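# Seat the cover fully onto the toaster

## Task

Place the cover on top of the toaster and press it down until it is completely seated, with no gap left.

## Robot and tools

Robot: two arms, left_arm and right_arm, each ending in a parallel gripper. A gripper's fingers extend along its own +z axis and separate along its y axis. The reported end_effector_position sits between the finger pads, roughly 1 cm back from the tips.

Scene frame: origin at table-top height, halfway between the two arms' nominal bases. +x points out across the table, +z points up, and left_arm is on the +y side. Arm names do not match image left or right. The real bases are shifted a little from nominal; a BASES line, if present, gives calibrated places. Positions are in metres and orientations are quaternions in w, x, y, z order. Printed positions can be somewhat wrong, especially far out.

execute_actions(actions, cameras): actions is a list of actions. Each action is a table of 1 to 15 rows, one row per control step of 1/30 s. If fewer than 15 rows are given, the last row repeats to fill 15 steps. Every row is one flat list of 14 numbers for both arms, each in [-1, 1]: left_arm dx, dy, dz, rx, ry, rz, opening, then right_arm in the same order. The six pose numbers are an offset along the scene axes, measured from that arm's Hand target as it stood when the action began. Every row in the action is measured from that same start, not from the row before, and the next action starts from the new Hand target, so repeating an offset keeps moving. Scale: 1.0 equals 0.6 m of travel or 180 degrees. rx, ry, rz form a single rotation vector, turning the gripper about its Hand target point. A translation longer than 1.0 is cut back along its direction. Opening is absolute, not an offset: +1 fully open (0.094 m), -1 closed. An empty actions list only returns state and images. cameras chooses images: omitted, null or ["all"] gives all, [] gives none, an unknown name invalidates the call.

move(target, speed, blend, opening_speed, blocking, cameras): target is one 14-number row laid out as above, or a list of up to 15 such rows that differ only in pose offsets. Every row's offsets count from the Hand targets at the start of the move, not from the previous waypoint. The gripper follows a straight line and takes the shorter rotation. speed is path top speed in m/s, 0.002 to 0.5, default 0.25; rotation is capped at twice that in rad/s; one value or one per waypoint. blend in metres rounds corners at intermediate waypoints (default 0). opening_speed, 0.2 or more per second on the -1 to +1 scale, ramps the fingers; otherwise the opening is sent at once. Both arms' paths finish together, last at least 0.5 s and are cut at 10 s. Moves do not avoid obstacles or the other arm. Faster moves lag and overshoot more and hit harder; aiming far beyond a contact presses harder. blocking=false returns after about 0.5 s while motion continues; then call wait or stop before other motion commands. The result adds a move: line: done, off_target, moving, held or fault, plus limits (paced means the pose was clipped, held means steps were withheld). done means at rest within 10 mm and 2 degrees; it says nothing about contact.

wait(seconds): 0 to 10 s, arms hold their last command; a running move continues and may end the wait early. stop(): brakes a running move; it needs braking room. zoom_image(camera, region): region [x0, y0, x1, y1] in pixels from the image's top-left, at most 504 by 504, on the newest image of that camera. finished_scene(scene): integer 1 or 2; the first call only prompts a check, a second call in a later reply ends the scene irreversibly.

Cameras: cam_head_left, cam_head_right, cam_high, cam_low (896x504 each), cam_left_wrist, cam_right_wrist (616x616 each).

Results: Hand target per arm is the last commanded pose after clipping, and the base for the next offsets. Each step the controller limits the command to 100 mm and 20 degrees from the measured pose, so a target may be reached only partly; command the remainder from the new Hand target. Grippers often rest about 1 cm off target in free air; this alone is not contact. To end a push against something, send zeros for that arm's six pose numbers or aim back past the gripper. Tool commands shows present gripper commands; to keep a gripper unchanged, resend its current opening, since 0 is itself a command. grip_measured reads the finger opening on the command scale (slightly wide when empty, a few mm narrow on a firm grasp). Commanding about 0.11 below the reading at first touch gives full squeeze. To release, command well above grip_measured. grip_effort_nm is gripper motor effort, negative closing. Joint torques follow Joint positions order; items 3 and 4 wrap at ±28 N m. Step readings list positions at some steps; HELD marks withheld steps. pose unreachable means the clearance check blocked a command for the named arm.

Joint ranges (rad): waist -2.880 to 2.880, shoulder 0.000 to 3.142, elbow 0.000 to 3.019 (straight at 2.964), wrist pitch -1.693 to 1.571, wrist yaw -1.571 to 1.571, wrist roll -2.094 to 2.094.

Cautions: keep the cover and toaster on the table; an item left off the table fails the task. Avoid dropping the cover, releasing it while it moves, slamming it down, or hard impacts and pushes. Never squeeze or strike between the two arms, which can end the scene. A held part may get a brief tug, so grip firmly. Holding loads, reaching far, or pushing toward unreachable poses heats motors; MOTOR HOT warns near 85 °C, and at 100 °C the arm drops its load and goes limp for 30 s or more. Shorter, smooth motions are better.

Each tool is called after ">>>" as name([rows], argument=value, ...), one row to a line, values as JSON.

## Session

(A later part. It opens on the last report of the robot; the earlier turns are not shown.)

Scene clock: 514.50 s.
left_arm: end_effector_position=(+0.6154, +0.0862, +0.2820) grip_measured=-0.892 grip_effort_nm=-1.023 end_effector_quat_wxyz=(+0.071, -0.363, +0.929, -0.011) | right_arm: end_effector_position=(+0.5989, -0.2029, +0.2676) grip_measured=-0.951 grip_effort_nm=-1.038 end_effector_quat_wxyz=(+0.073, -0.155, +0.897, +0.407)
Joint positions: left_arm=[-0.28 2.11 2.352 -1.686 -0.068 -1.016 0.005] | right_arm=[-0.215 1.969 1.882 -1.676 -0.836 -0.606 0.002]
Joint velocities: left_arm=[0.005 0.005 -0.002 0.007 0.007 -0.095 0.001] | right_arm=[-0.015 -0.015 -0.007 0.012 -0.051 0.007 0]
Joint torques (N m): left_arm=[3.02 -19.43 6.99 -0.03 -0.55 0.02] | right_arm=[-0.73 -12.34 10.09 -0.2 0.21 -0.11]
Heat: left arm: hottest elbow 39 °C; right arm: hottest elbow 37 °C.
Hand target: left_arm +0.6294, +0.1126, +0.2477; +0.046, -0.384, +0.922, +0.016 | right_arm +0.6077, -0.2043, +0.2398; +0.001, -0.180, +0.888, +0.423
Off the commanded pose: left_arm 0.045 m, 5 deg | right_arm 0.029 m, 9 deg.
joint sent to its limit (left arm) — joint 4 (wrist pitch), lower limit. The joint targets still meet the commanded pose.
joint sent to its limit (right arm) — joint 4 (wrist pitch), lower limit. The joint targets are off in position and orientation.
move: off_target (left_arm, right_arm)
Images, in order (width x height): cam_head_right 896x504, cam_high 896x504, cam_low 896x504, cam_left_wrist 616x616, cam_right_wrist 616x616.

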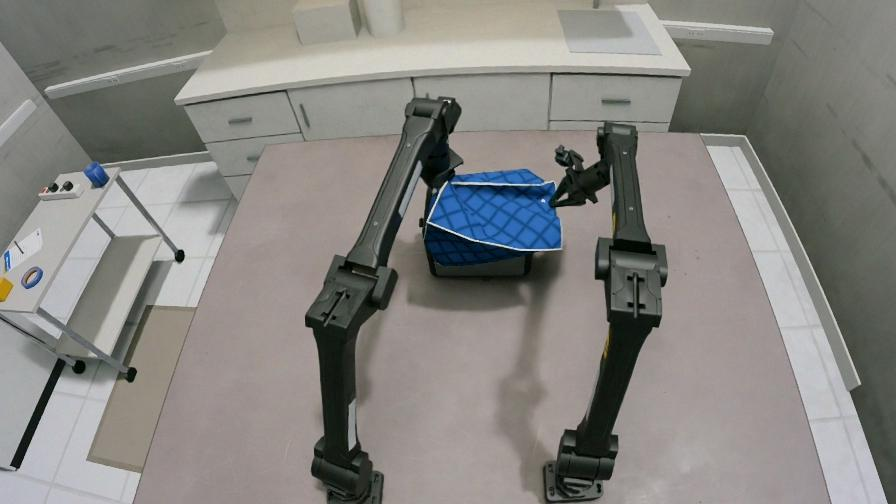

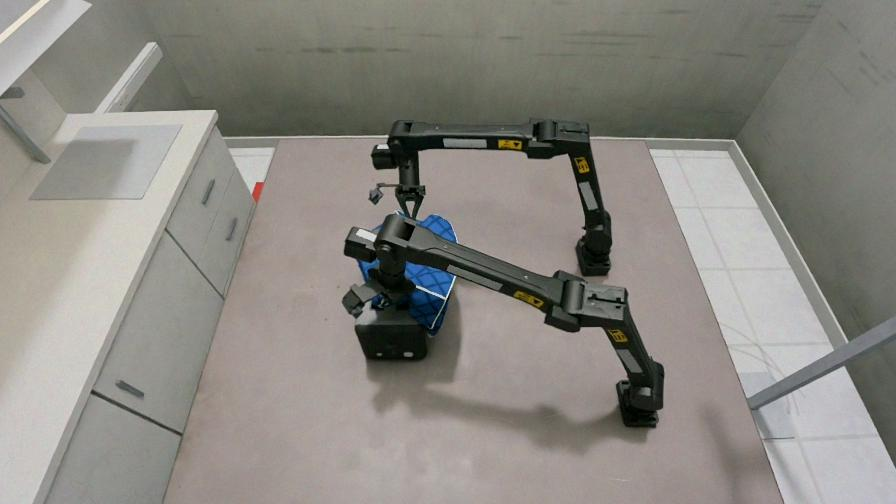

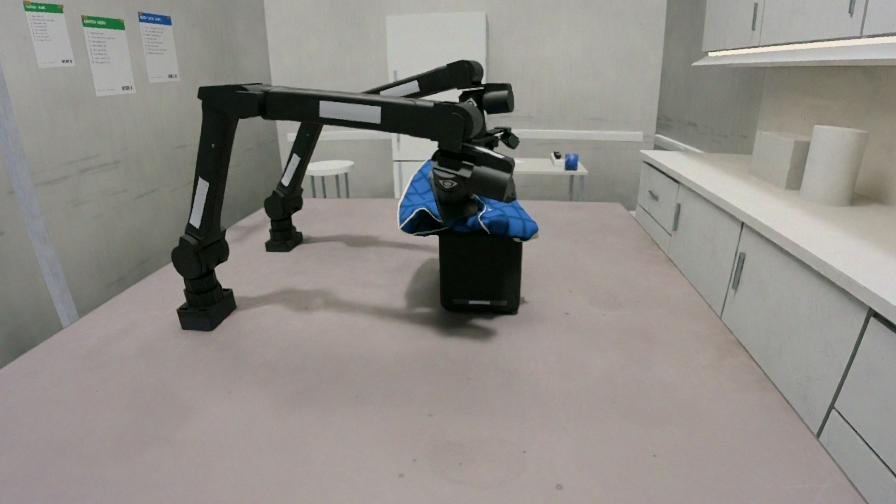

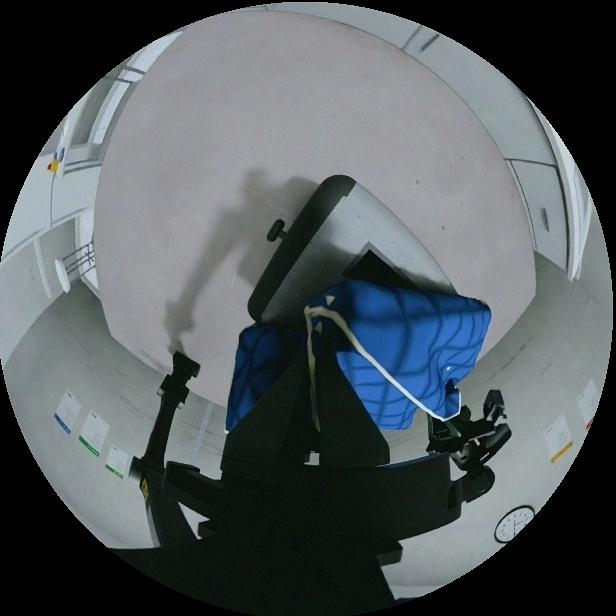

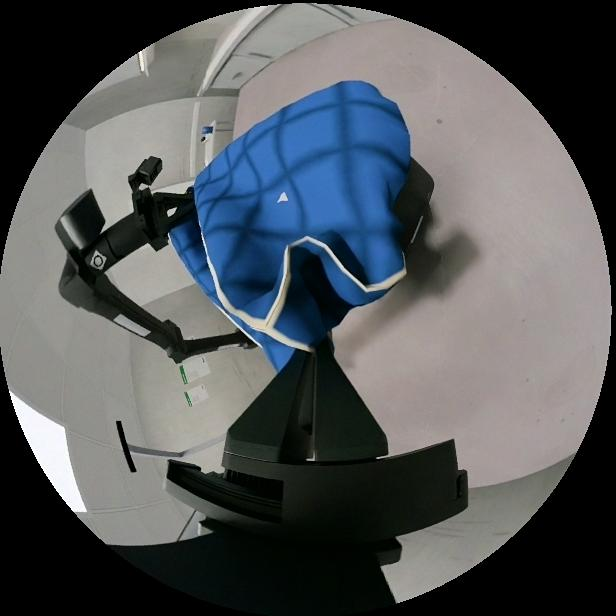

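>>> move([
  [-0.04,-0.03,0.28,0,0,0,-1,-0.04,0.02,0.32,0,0,0,-1],
  [-0.04,-0.03,0.16,0,0,0,-1,-0.02,0.02,0.18,0,0,0,-1],
  [0.09,-0.03,0.15,0,0,0,-1,0.12,0.02,0.16,0,0,0,-1],
], speed=0.12, cameras=["cam_head_right","cam_high","cam_low","cam_right_wrist","cam_left_wrist"])

Scene clock: 525.37 s.
left_arm: end_effector_position=(+0.6704, +0.0840, +0.3489) grip_measured=-0.892 grip_effort_nm=-1.018 end_effector_quat_wxyz=(+0.166, -0.365, +0.913, -0.073) | right_arm: end_effector_position=(+0.6681, -0.1986, +0.3317) grip_measured=-0.951 grip_effort_nm=-1.033 end_effector_quat_wxyz=(+0.130, -0.119, +0.900, +0.398)
Joint positions: left_arm=[-0.265 2.218 2.69 -1.686 -0.079 -1.006 0.005] | right_arm=[-0.194 2.065 2.203 -1.676 -0.864 -0.405 0.002]
Joint velocities: left_arm=[-0.005 -0.015 -0.002 0.002 -0.007 -0.007 0] | right_arm=[0.005 -0.005 -0.002 -0.002 -0.037 0.007 0]
Joint torques (N m): left_arm=[1.2 -21.36 9.69 0.38 -0.34 0.07] | right_arm=[-0.21 -15.97 13.98 0.14 -0.84 0.25]
Heat: left arm: hottest elbow 39 °C; right arm: hottest elbow 38 °C.
Hand target: left_arm +0.6836, +0.0926, +0.3376; +0.046, -0.382, +0.923, +0.015 | right_arm +0.6808, -0.1926, +0.3358; +0.002, -0.180, +0.888, +0.424
Off the commanded pose: left_arm 0.020 m, 17 deg | right_arm 0.014 m, 17 deg.
joint sent to its limit (left arm) — joint 4 (wrist pitch), lower limit. The joint targets are off in orientation, not in position.
joint sent to its limit (right arm) — joint 4 (wrist pitch), lower limit. The joint targets are off in orientation, not in position.
move: off_target (left_arm, right_arm)
Images, in order (width x height): cam_head_right 896x504, cam_high 896x504, cam_low 896x504, cam_left_wrist 616x616, cam_right_wrist 616x616.

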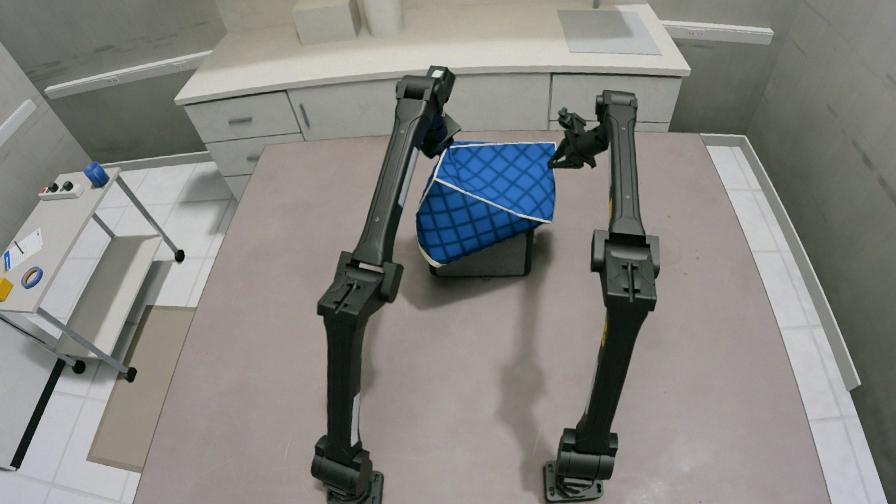

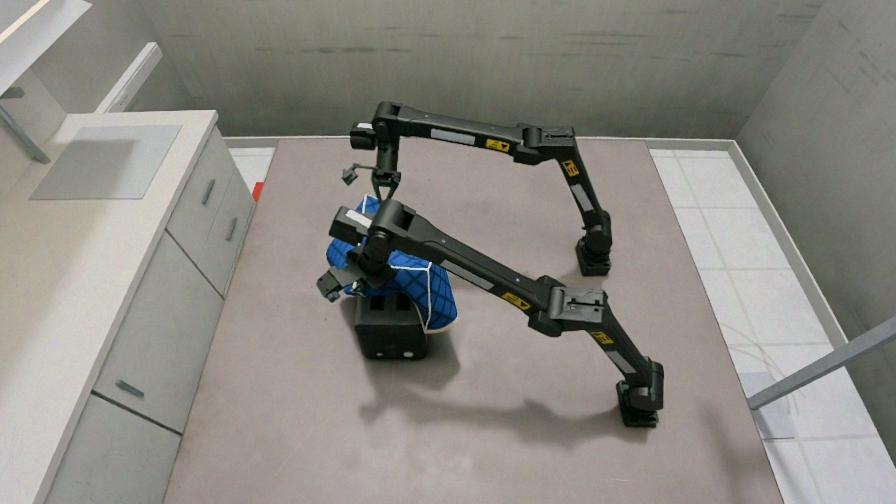

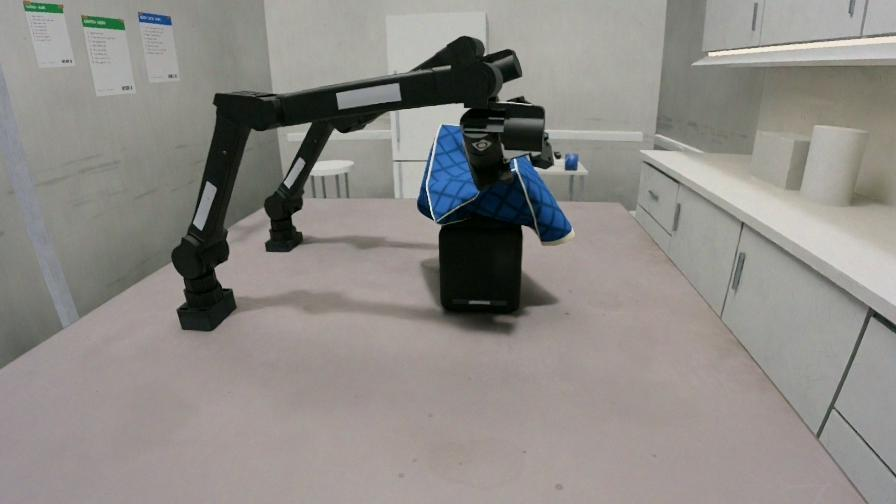

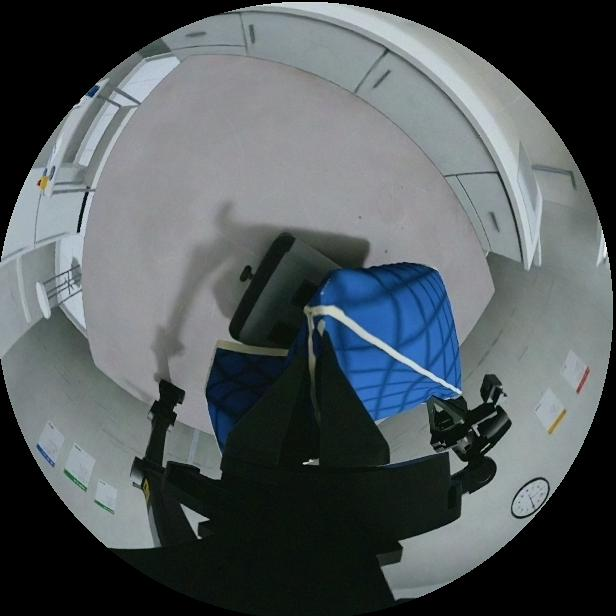

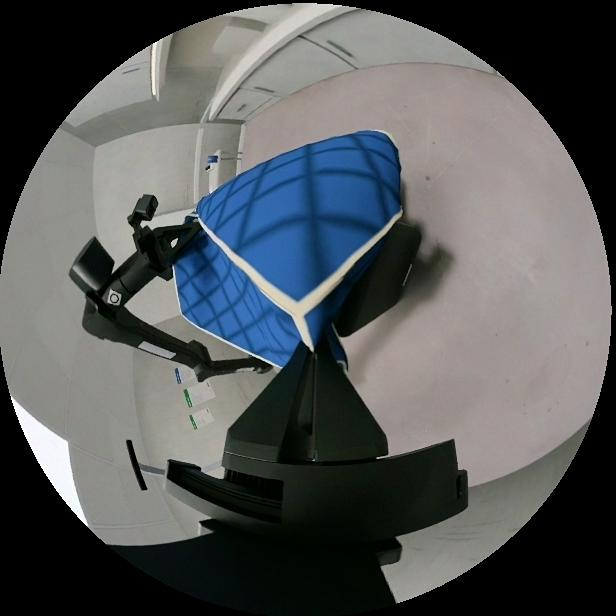

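>>> move([
  [0,-0.01,0.02,0,0,0,-1,-0.03,-0.02,-0.13,0,0,0,-1],
  [-0.03,0.07,0.05,0,0,0,-1,-0.05,0.05,-0.15,0,0,0,-1],
  [-0.03,0.09,-0.18,0,0,0,-1,-0.05,0.06,-0.2,0,0,0,-1],
], speed=0.1, cameras=["cam_head_right","cam_high","cam_low","cam_right_wrist","cam_left_wrist"])

Scene clock: 534.43 s.
left_arm: end_effector_position=(+0.6597, +0.1335, +0.2791) grip_measured=-0.892 grip_effort_nm=-1.023 end_effector_quat_wxyz=(+0.095, -0.375, +0.922, -0.018) | right_arm: end_effector_position=(+0.6480, -0.1573, +0.2618) grip_measured=-0.951 grip_effort_nm=-1.043 end_effector_quat_wxyz=(+0.073, -0.177, +0.892, +0.410)
Joint positions: left_arm=[-0.2 2.202 2.497 -1.686 -0.074 -0.961 0.005] | right_arm=[-0.131 2.098 2.073 -1.676 -0.851 -0.545 0.002]
Joint velocities: left_arm=[0.015 0.005 0.007 -0.017 -0.037 0.007 0] | right_arm=[-0.005 0.005 -0.002 -0.007 -0.051 -0.007 0]
Joint torques (N m): left_arm=[1.67 -20.31 5.15 0.13 -0.18 0.07] | right_arm=[-0.56 -13.92 6.89 -0.09 -0.12 -0.02]
Heat: left arm: hottest elbow 40 °C; right arm: hottest elbow 38 °C.
Hand target: left_arm +0.6660, +0.1484, +0.2305; +0.047, -0.384, +0.922, +0.016 | right_arm +0.6493, -0.1561, +0.2156; +0.002, -0.180, +0.888, +0.424
Off the commanded pose: left_arm 0.052 m, 7 deg | right_arm 0.046 m, 8 deg.
joint sent to its limit (left arm) — joint 4 (wrist pitch), lower limit. The joint targets still meet the commanded pose.
joint sent to its limit (right arm) — joint 4 (wrist pitch), lower limit. The joint targets are off in position and orientation.
move: off_target (left_arm, right_arm)
Images, in order (width x height): cam_head_right 896x504, cam_high 896x504, cam_low 896x504, cam_left_wrist 616x616, cam_right_wrist 616x616.

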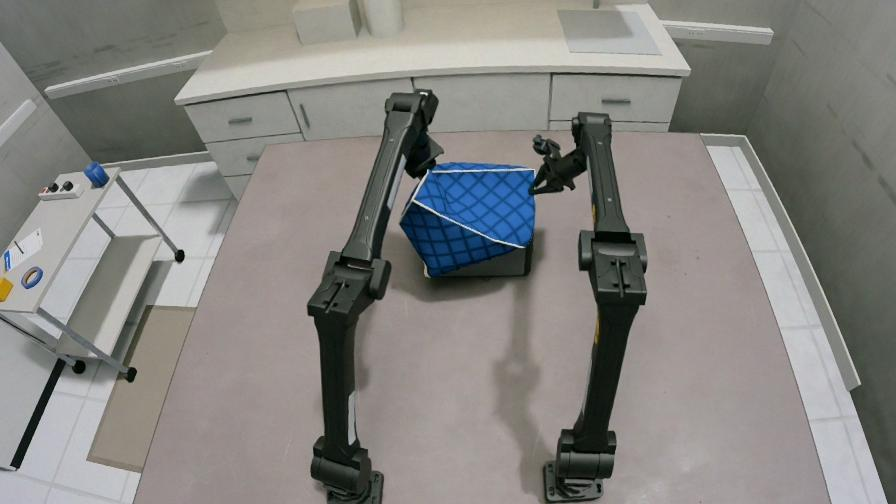

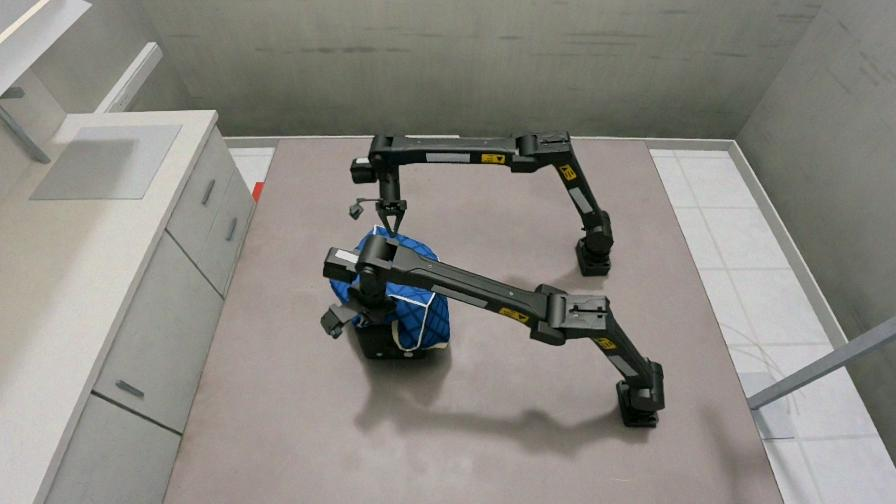

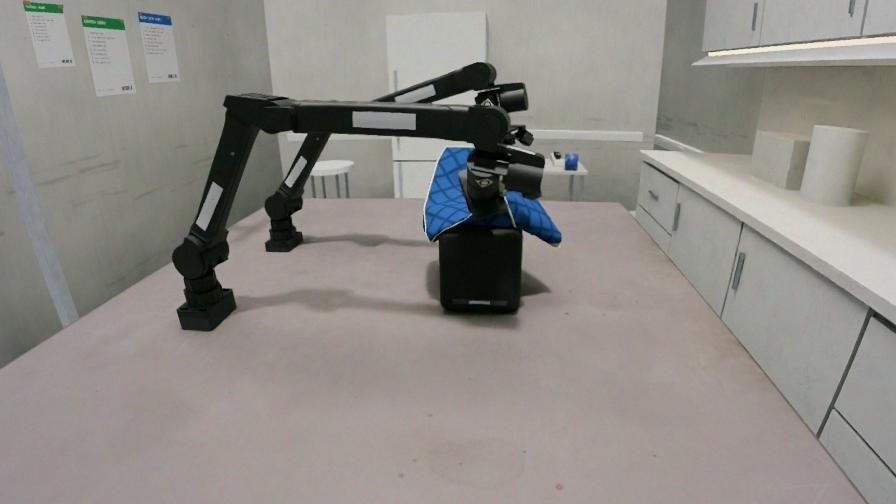

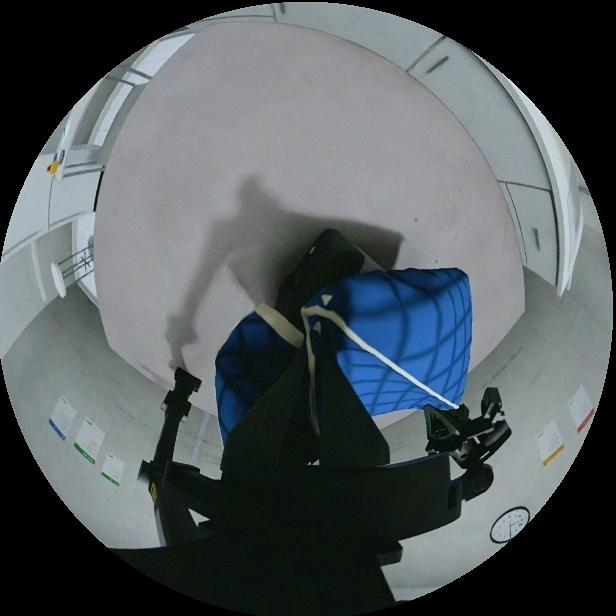

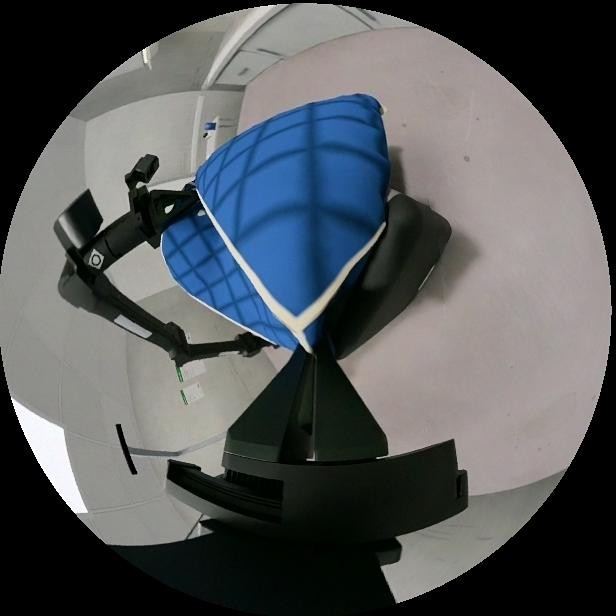

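>>> move([
  [0.0,-0.02,0.06,0,0,0,-1,0.0,-0.06,0.17,0,0,0,-1],
  [0.0,-0.04,0.06,0,0,0,-1,0.0,-0.12,0.17,0,0,0,-1],
  [0,-0.04,-0.04,0,0,0,-1,0,-0.12,-0.08,0,0,0,-1],
], speed=0.1, cameras=["cam_head_right","cam_high","cam_low","cam_right_wrist","cam_left_wrist"])

Scene clock: 542.03 s.
left_arm: end_effector_position=(+0.6526, +0.1032, +0.2736) grip_measured=-0.892 grip_effort_nm=-1.028 end_effector_quat_wxyz=(+0.085, -0.369, +0.925, -0.025) | right_arm: end_effector_position=(+0.6486, -0.1943, +0.2385) grip_measured=-0.951 grip_effort_nm=-1.033 end_effector_quat_wxyz=(+0.089, -0.195, +0.887, +0.409)
Joint positions: left_arm=[-0.24 2.204 2.488 -1.686 -0.057 -0.989 0.005] | right_arm=[-0.189 2.123 2.051 -1.676 -0.849 -0.665 0.002]
Joint velocities: left_arm=[0.005 -0.015 0.007 0.012 -0.007 0.007 0] | right_arm=[-0.005 -0.015 0.007 -0.012 0.037 -0.022 0]
Joint torques (N m): left_arm=[1.79 -17.79 5.67 0.12 -0.94 0.02] | right_arm=[-4.31 -12.34 6 -0.18 1.05 -0.12]
Heat: left arm: hottest elbow 39 °C; right arm: hottest elbow 38 °C.
Hand target: left_arm +0.6657, +0.1248, +0.2060; +0.046, -0.384, +0.922, +0.016 | right_arm +0.6487, -0.2283, +0.1670; +0.001, -0.180, +0.888, +0.423
Off the commanded pose: left_arm 0.072 m, 7 deg | right_arm 0.079 m, 10 deg.
joint sent to its limit (left arm) — joint 4 (wrist pitch), lower limit. The joint targets are off in position, not in orientation.
joint sent to its limit (right arm) — joint 4 (wrist pitch), lower limit. The joint targets are off in position and orientation.
move: off_target (left_arm, right_arm)
Images, in order (width x height): cam_head_right 896x504, cam_high 896x504, cam_low 896x504, cam_left_wrist 616x616, cam_right_wrist 616x616.

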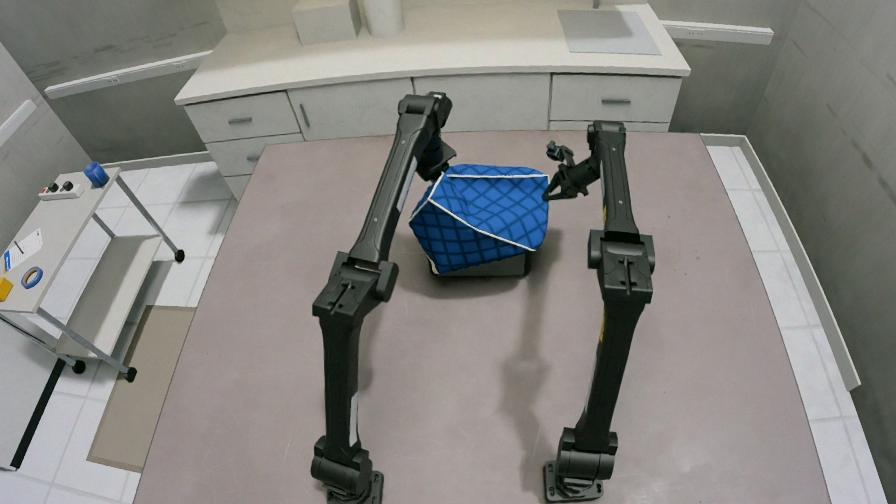

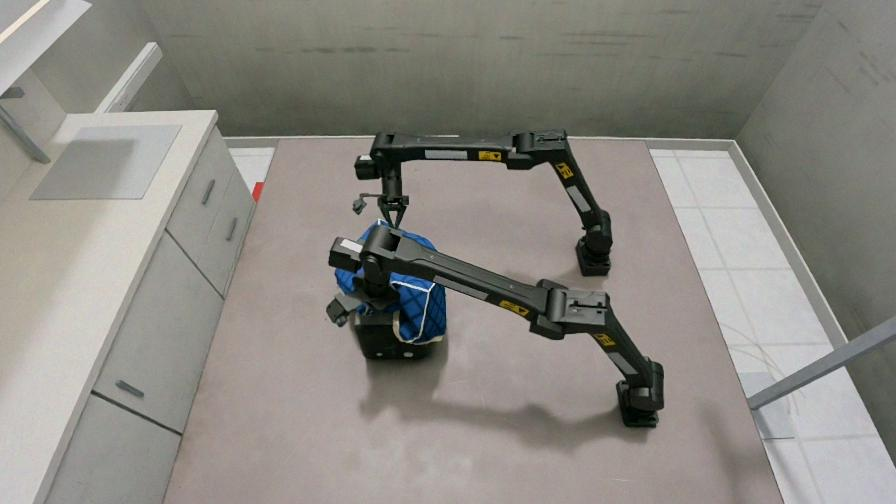

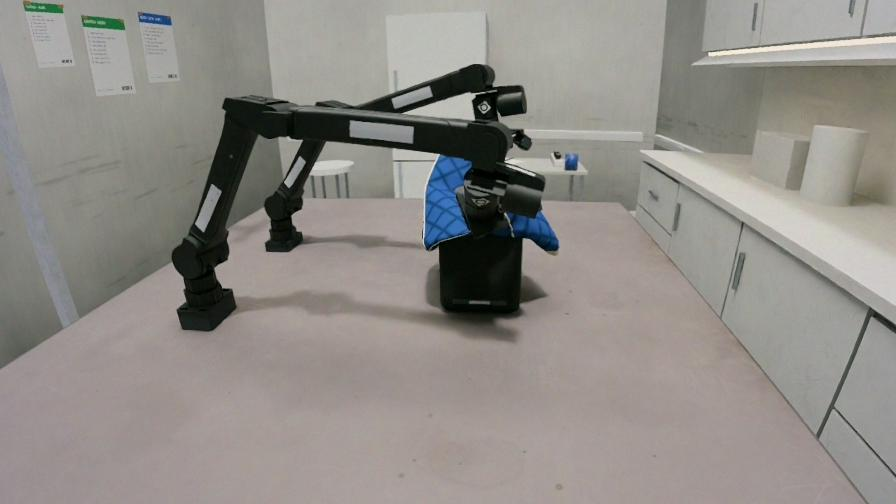

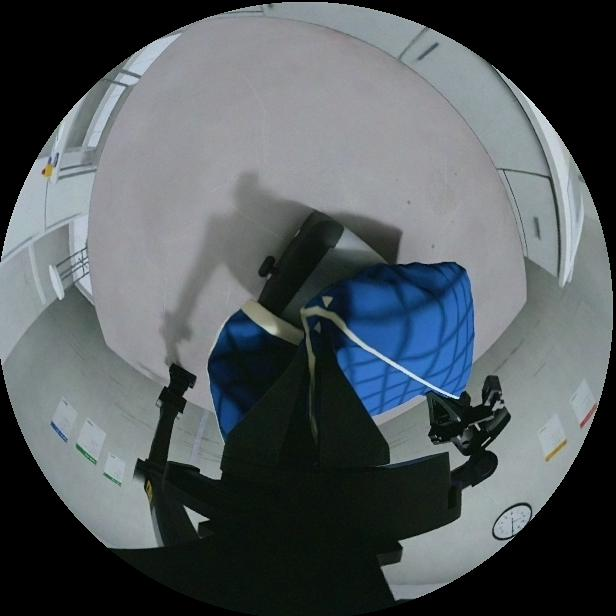

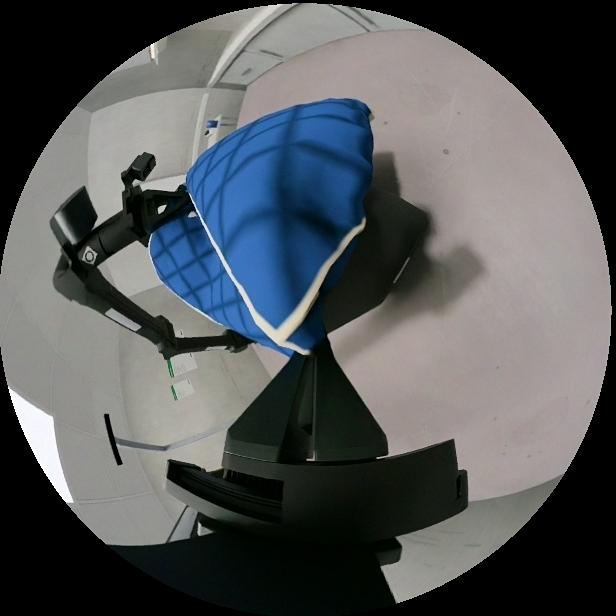

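>>> move([
  [0.0,-0.02,0.25,0,0,0,-1,0.0,-0.0,0.03,0,0,0,-1],
  [0.0,0.05,0.25,0,0,0,-1,0.0,0.02,0,0,0,0,-1],
  [0,0.05,0.02,0,0,0,-1,0,0.02,0.0,0,0,0,-1],
], speed=0.1, cameras=["cam_head_right","cam_high","cam_low","cam_right_wrist","cam_left_wrist"])

Scene clock: 555.13 s.
left_arm: end_effector_position=(+0.6508, +0.1011, +0.2730) grip_measured=-0.892 grip_effort_nm=-1.023 end_effector_quat_wxyz=(+0.081, -0.352, +0.932, -0.027) | right_arm: end_effector_position=(+0.6480, -0.1977, +0.2356) grip_measured=-0.951 grip_effort_nm=-1.038 end_effector_quat_wxyz=(+0.088, -0.191, +0.887, +0.411)
Joint positions: left_arm=[-0.241 2.201 2.481 -1.686 -0.046 -0.953 0.005] | right_arm=[-0.196 2.126 2.046 -1.676 -0.852 -0.666 0.002]
Joint velocities: left_arm=[-0.005 -0.015 -0.002 -0.002 0.007 -0.037 0] | right_arm=[-0.005 -0.005 -0.007 -0.002 -0.022 -0.007 0]
Joint torques (N m): left_arm=[5.07 -20.48 4.98 0.14 -1.12 0.09] | right_arm=[-2.67 -12.16 6.63 -0.2 1.09 -0.01]
Heat: left arm: hottest elbow 38 °C; right arm: hottest elbow 36 °C.
Hand target: left_arm +0.6660, +0.1545, +0.2186; +0.047, -0.384, +0.922, +0.016 | right_arm +0.6486, -0.2163, +0.1669; +0.001, -0.180, +0.888, +0.423
Off the commanded pose: left_arm 0.078 m, 7 deg | right_arm 0.071 m, 10 deg.
joint sent to its limit (left arm) — joint 4 (wrist pitch), lower limit. The joint targets are off in position, not in orientation.
joint sent to its limit (right arm) — joint 4 (wrist pitch), lower limit. The joint targets are off in position and orientation.
move: off_target (left_arm, right_arm)
Images, in order (width x height): cam_head_right 896x504, cam_high 896x504, cam_low 896x504, cam_left_wrist 616x616, cam_right_wrist 616x616.

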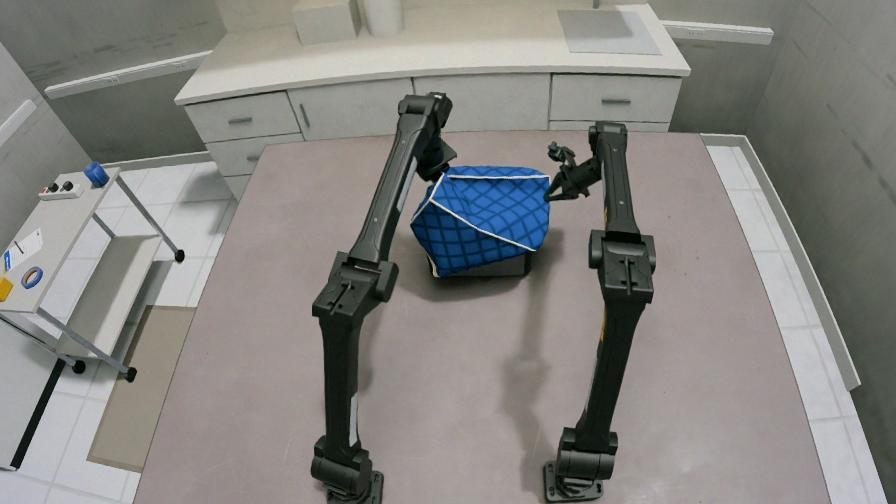

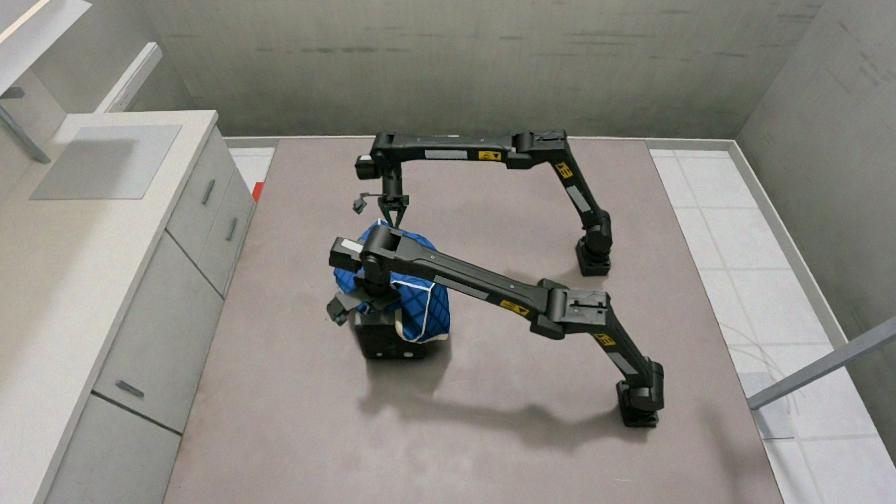

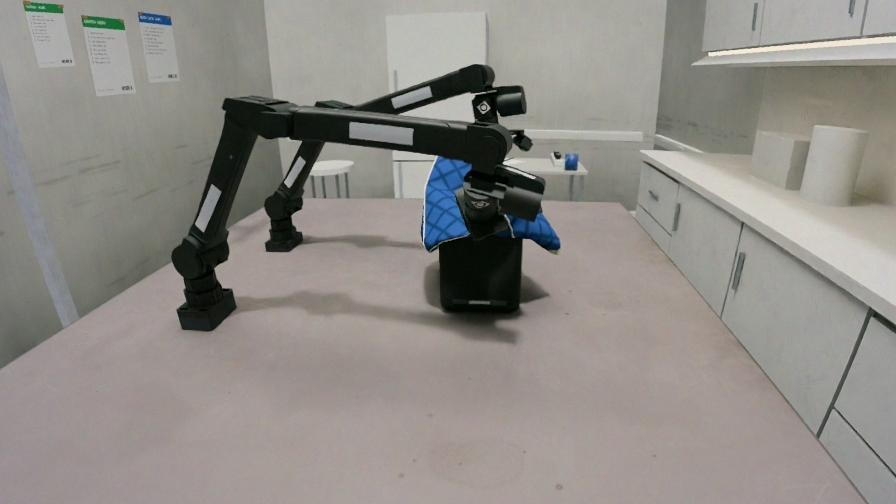

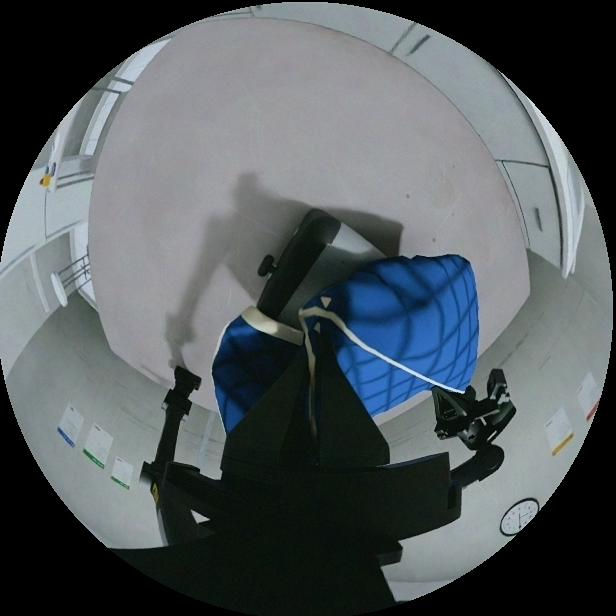

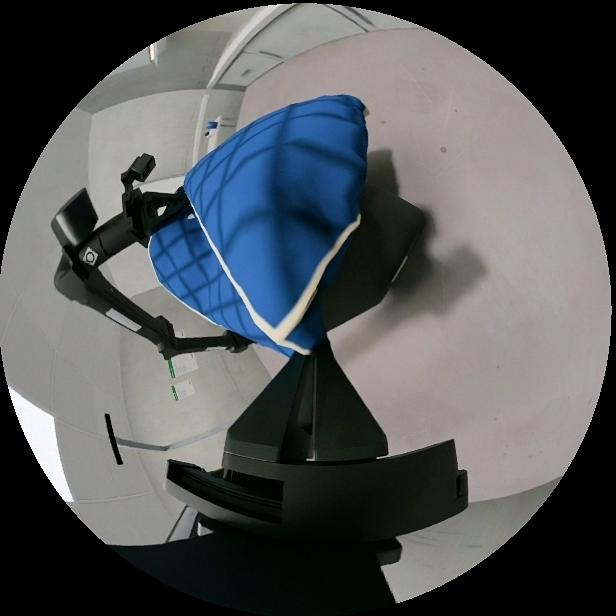

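>>> move([
  [0.0,-0.11,0.22,0,0,0,-1,0.0,-0.07,0.0,0,0,0,-1],
  [0,-0.11,0.22,0,0,0,-1,0,-0.07,-0.1,0,0,0,-1],
], speed=0.1, cameras=["cam_head_right","cam_high","cam_low","cam_right_wrist","cam_left_wrist"])

Scene clock: 562.60 s.
left_arm: end_effector_position=(+0.6495, +0.0493, +0.3215) grip_measured=-0.892 grip_effort_nm=-1.028 end_effector_quat_wxyz=(+0.126, -0.345, +0.928, -0.065) | right_arm: end_effector_position=(+0.6516, -0.2212, +0.1883) grip_measured=-0.951 grip_effort_nm=-1.028 end_effector_quat_wxyz=(+0.077, -0.197, +0.885, +0.414)
Joint positions: left_arm=[-0.312 2.198 2.592 -1.686 -0.051 -1.012 0.005] | right_arm=[-0.229 2.202 2.046 -1.676 -0.84 -0.747 0.002]
Joint velocities: left_arm=[-0.005 0.005 0.002 0.002 -0.007 -0.022 0] | right_arm=[0.005 -0.005 -0.017 -0.002 -0.037 0.037 0]
Joint torques (N m): left_arm=[3.31 -25.76 10.7 0.23 -1.21 -0.03] | right_arm=[-4.66 -11.4 6.84 -0.32 1.67 -0.28]
Heat: left arm: hottest elbow 38 °C; right arm: hottest elbow 36 °C.
Hand target: left_arm +0.6654, +0.0868, +0.3495; +0.046, -0.382, +0.923, +0.015 | right_arm +0.6479, -0.2582, +0.1064; +0.001, -0.180, +0.888, +0.422
Off the commanded pose: left_arm 0.051 m, 14 deg | right_arm 0.089 m, 9 deg.
joint sent to its limit (left arm) — joint 4 (wrist pitch), lower limit. The joint targets are off in position and orientation.
joint sent to its limit (right arm) — joint 4 (wrist pitch), lower limit. The joint targets are off in position and orientation.
move: off_target (left_arm, right_arm); limits=paced
Images, in order (width x height): cam_head_right 896x504, cam_high 896x504, cam_low 896x504, cam_left_wrist 616x616, cam_right_wrist 616x616.

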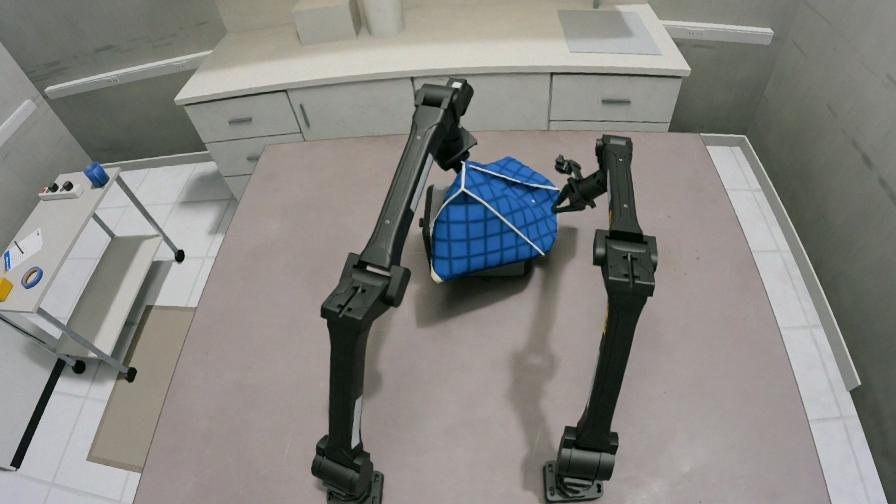

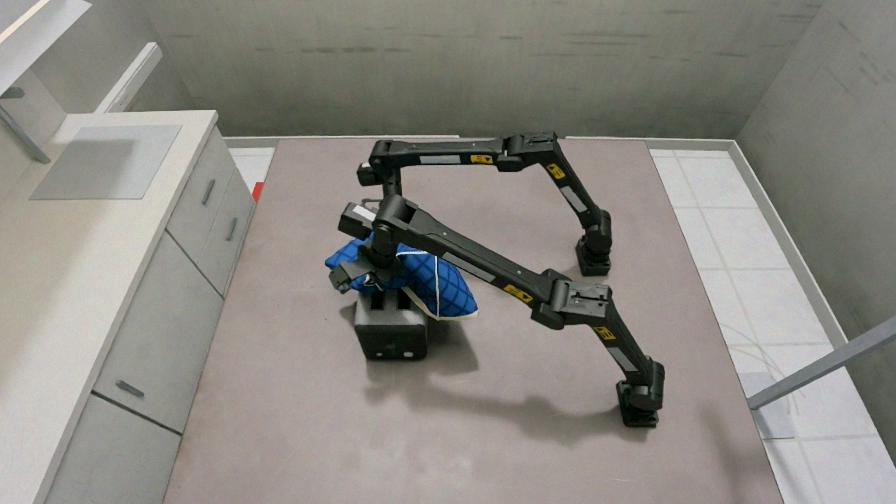

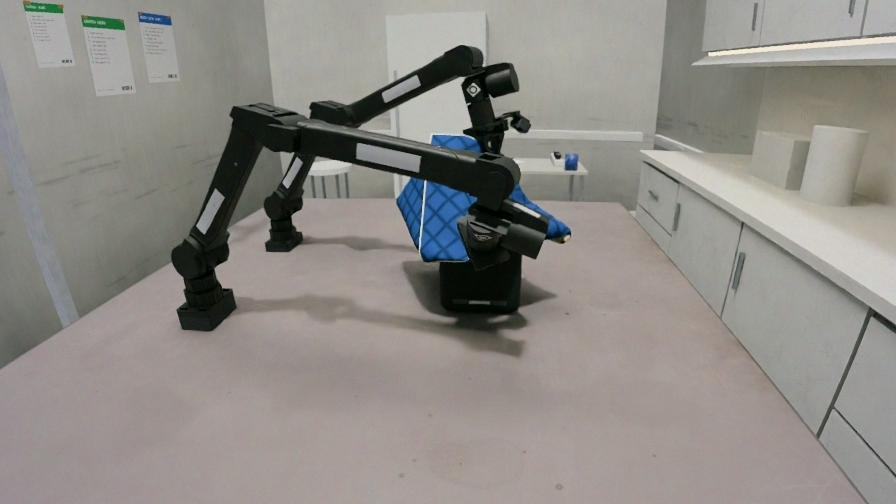

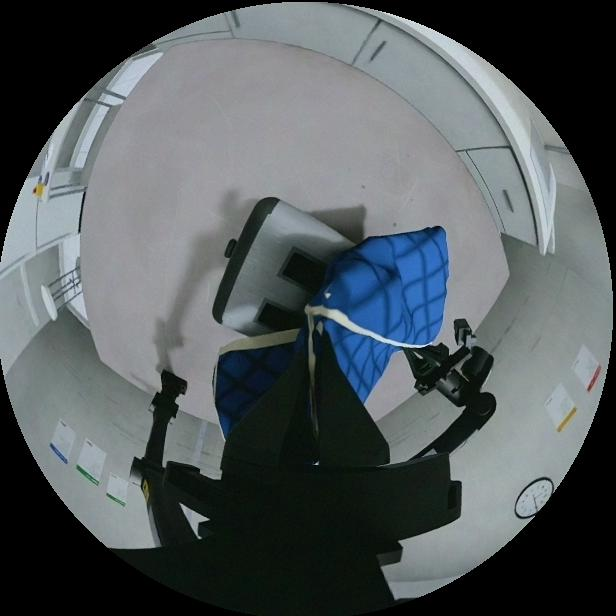

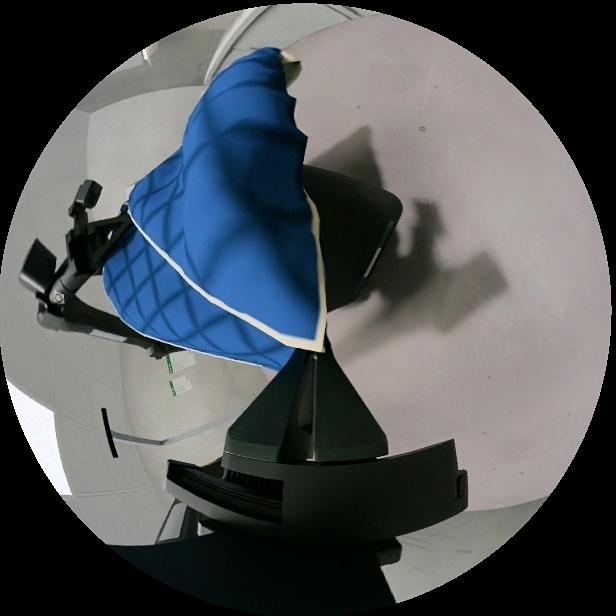

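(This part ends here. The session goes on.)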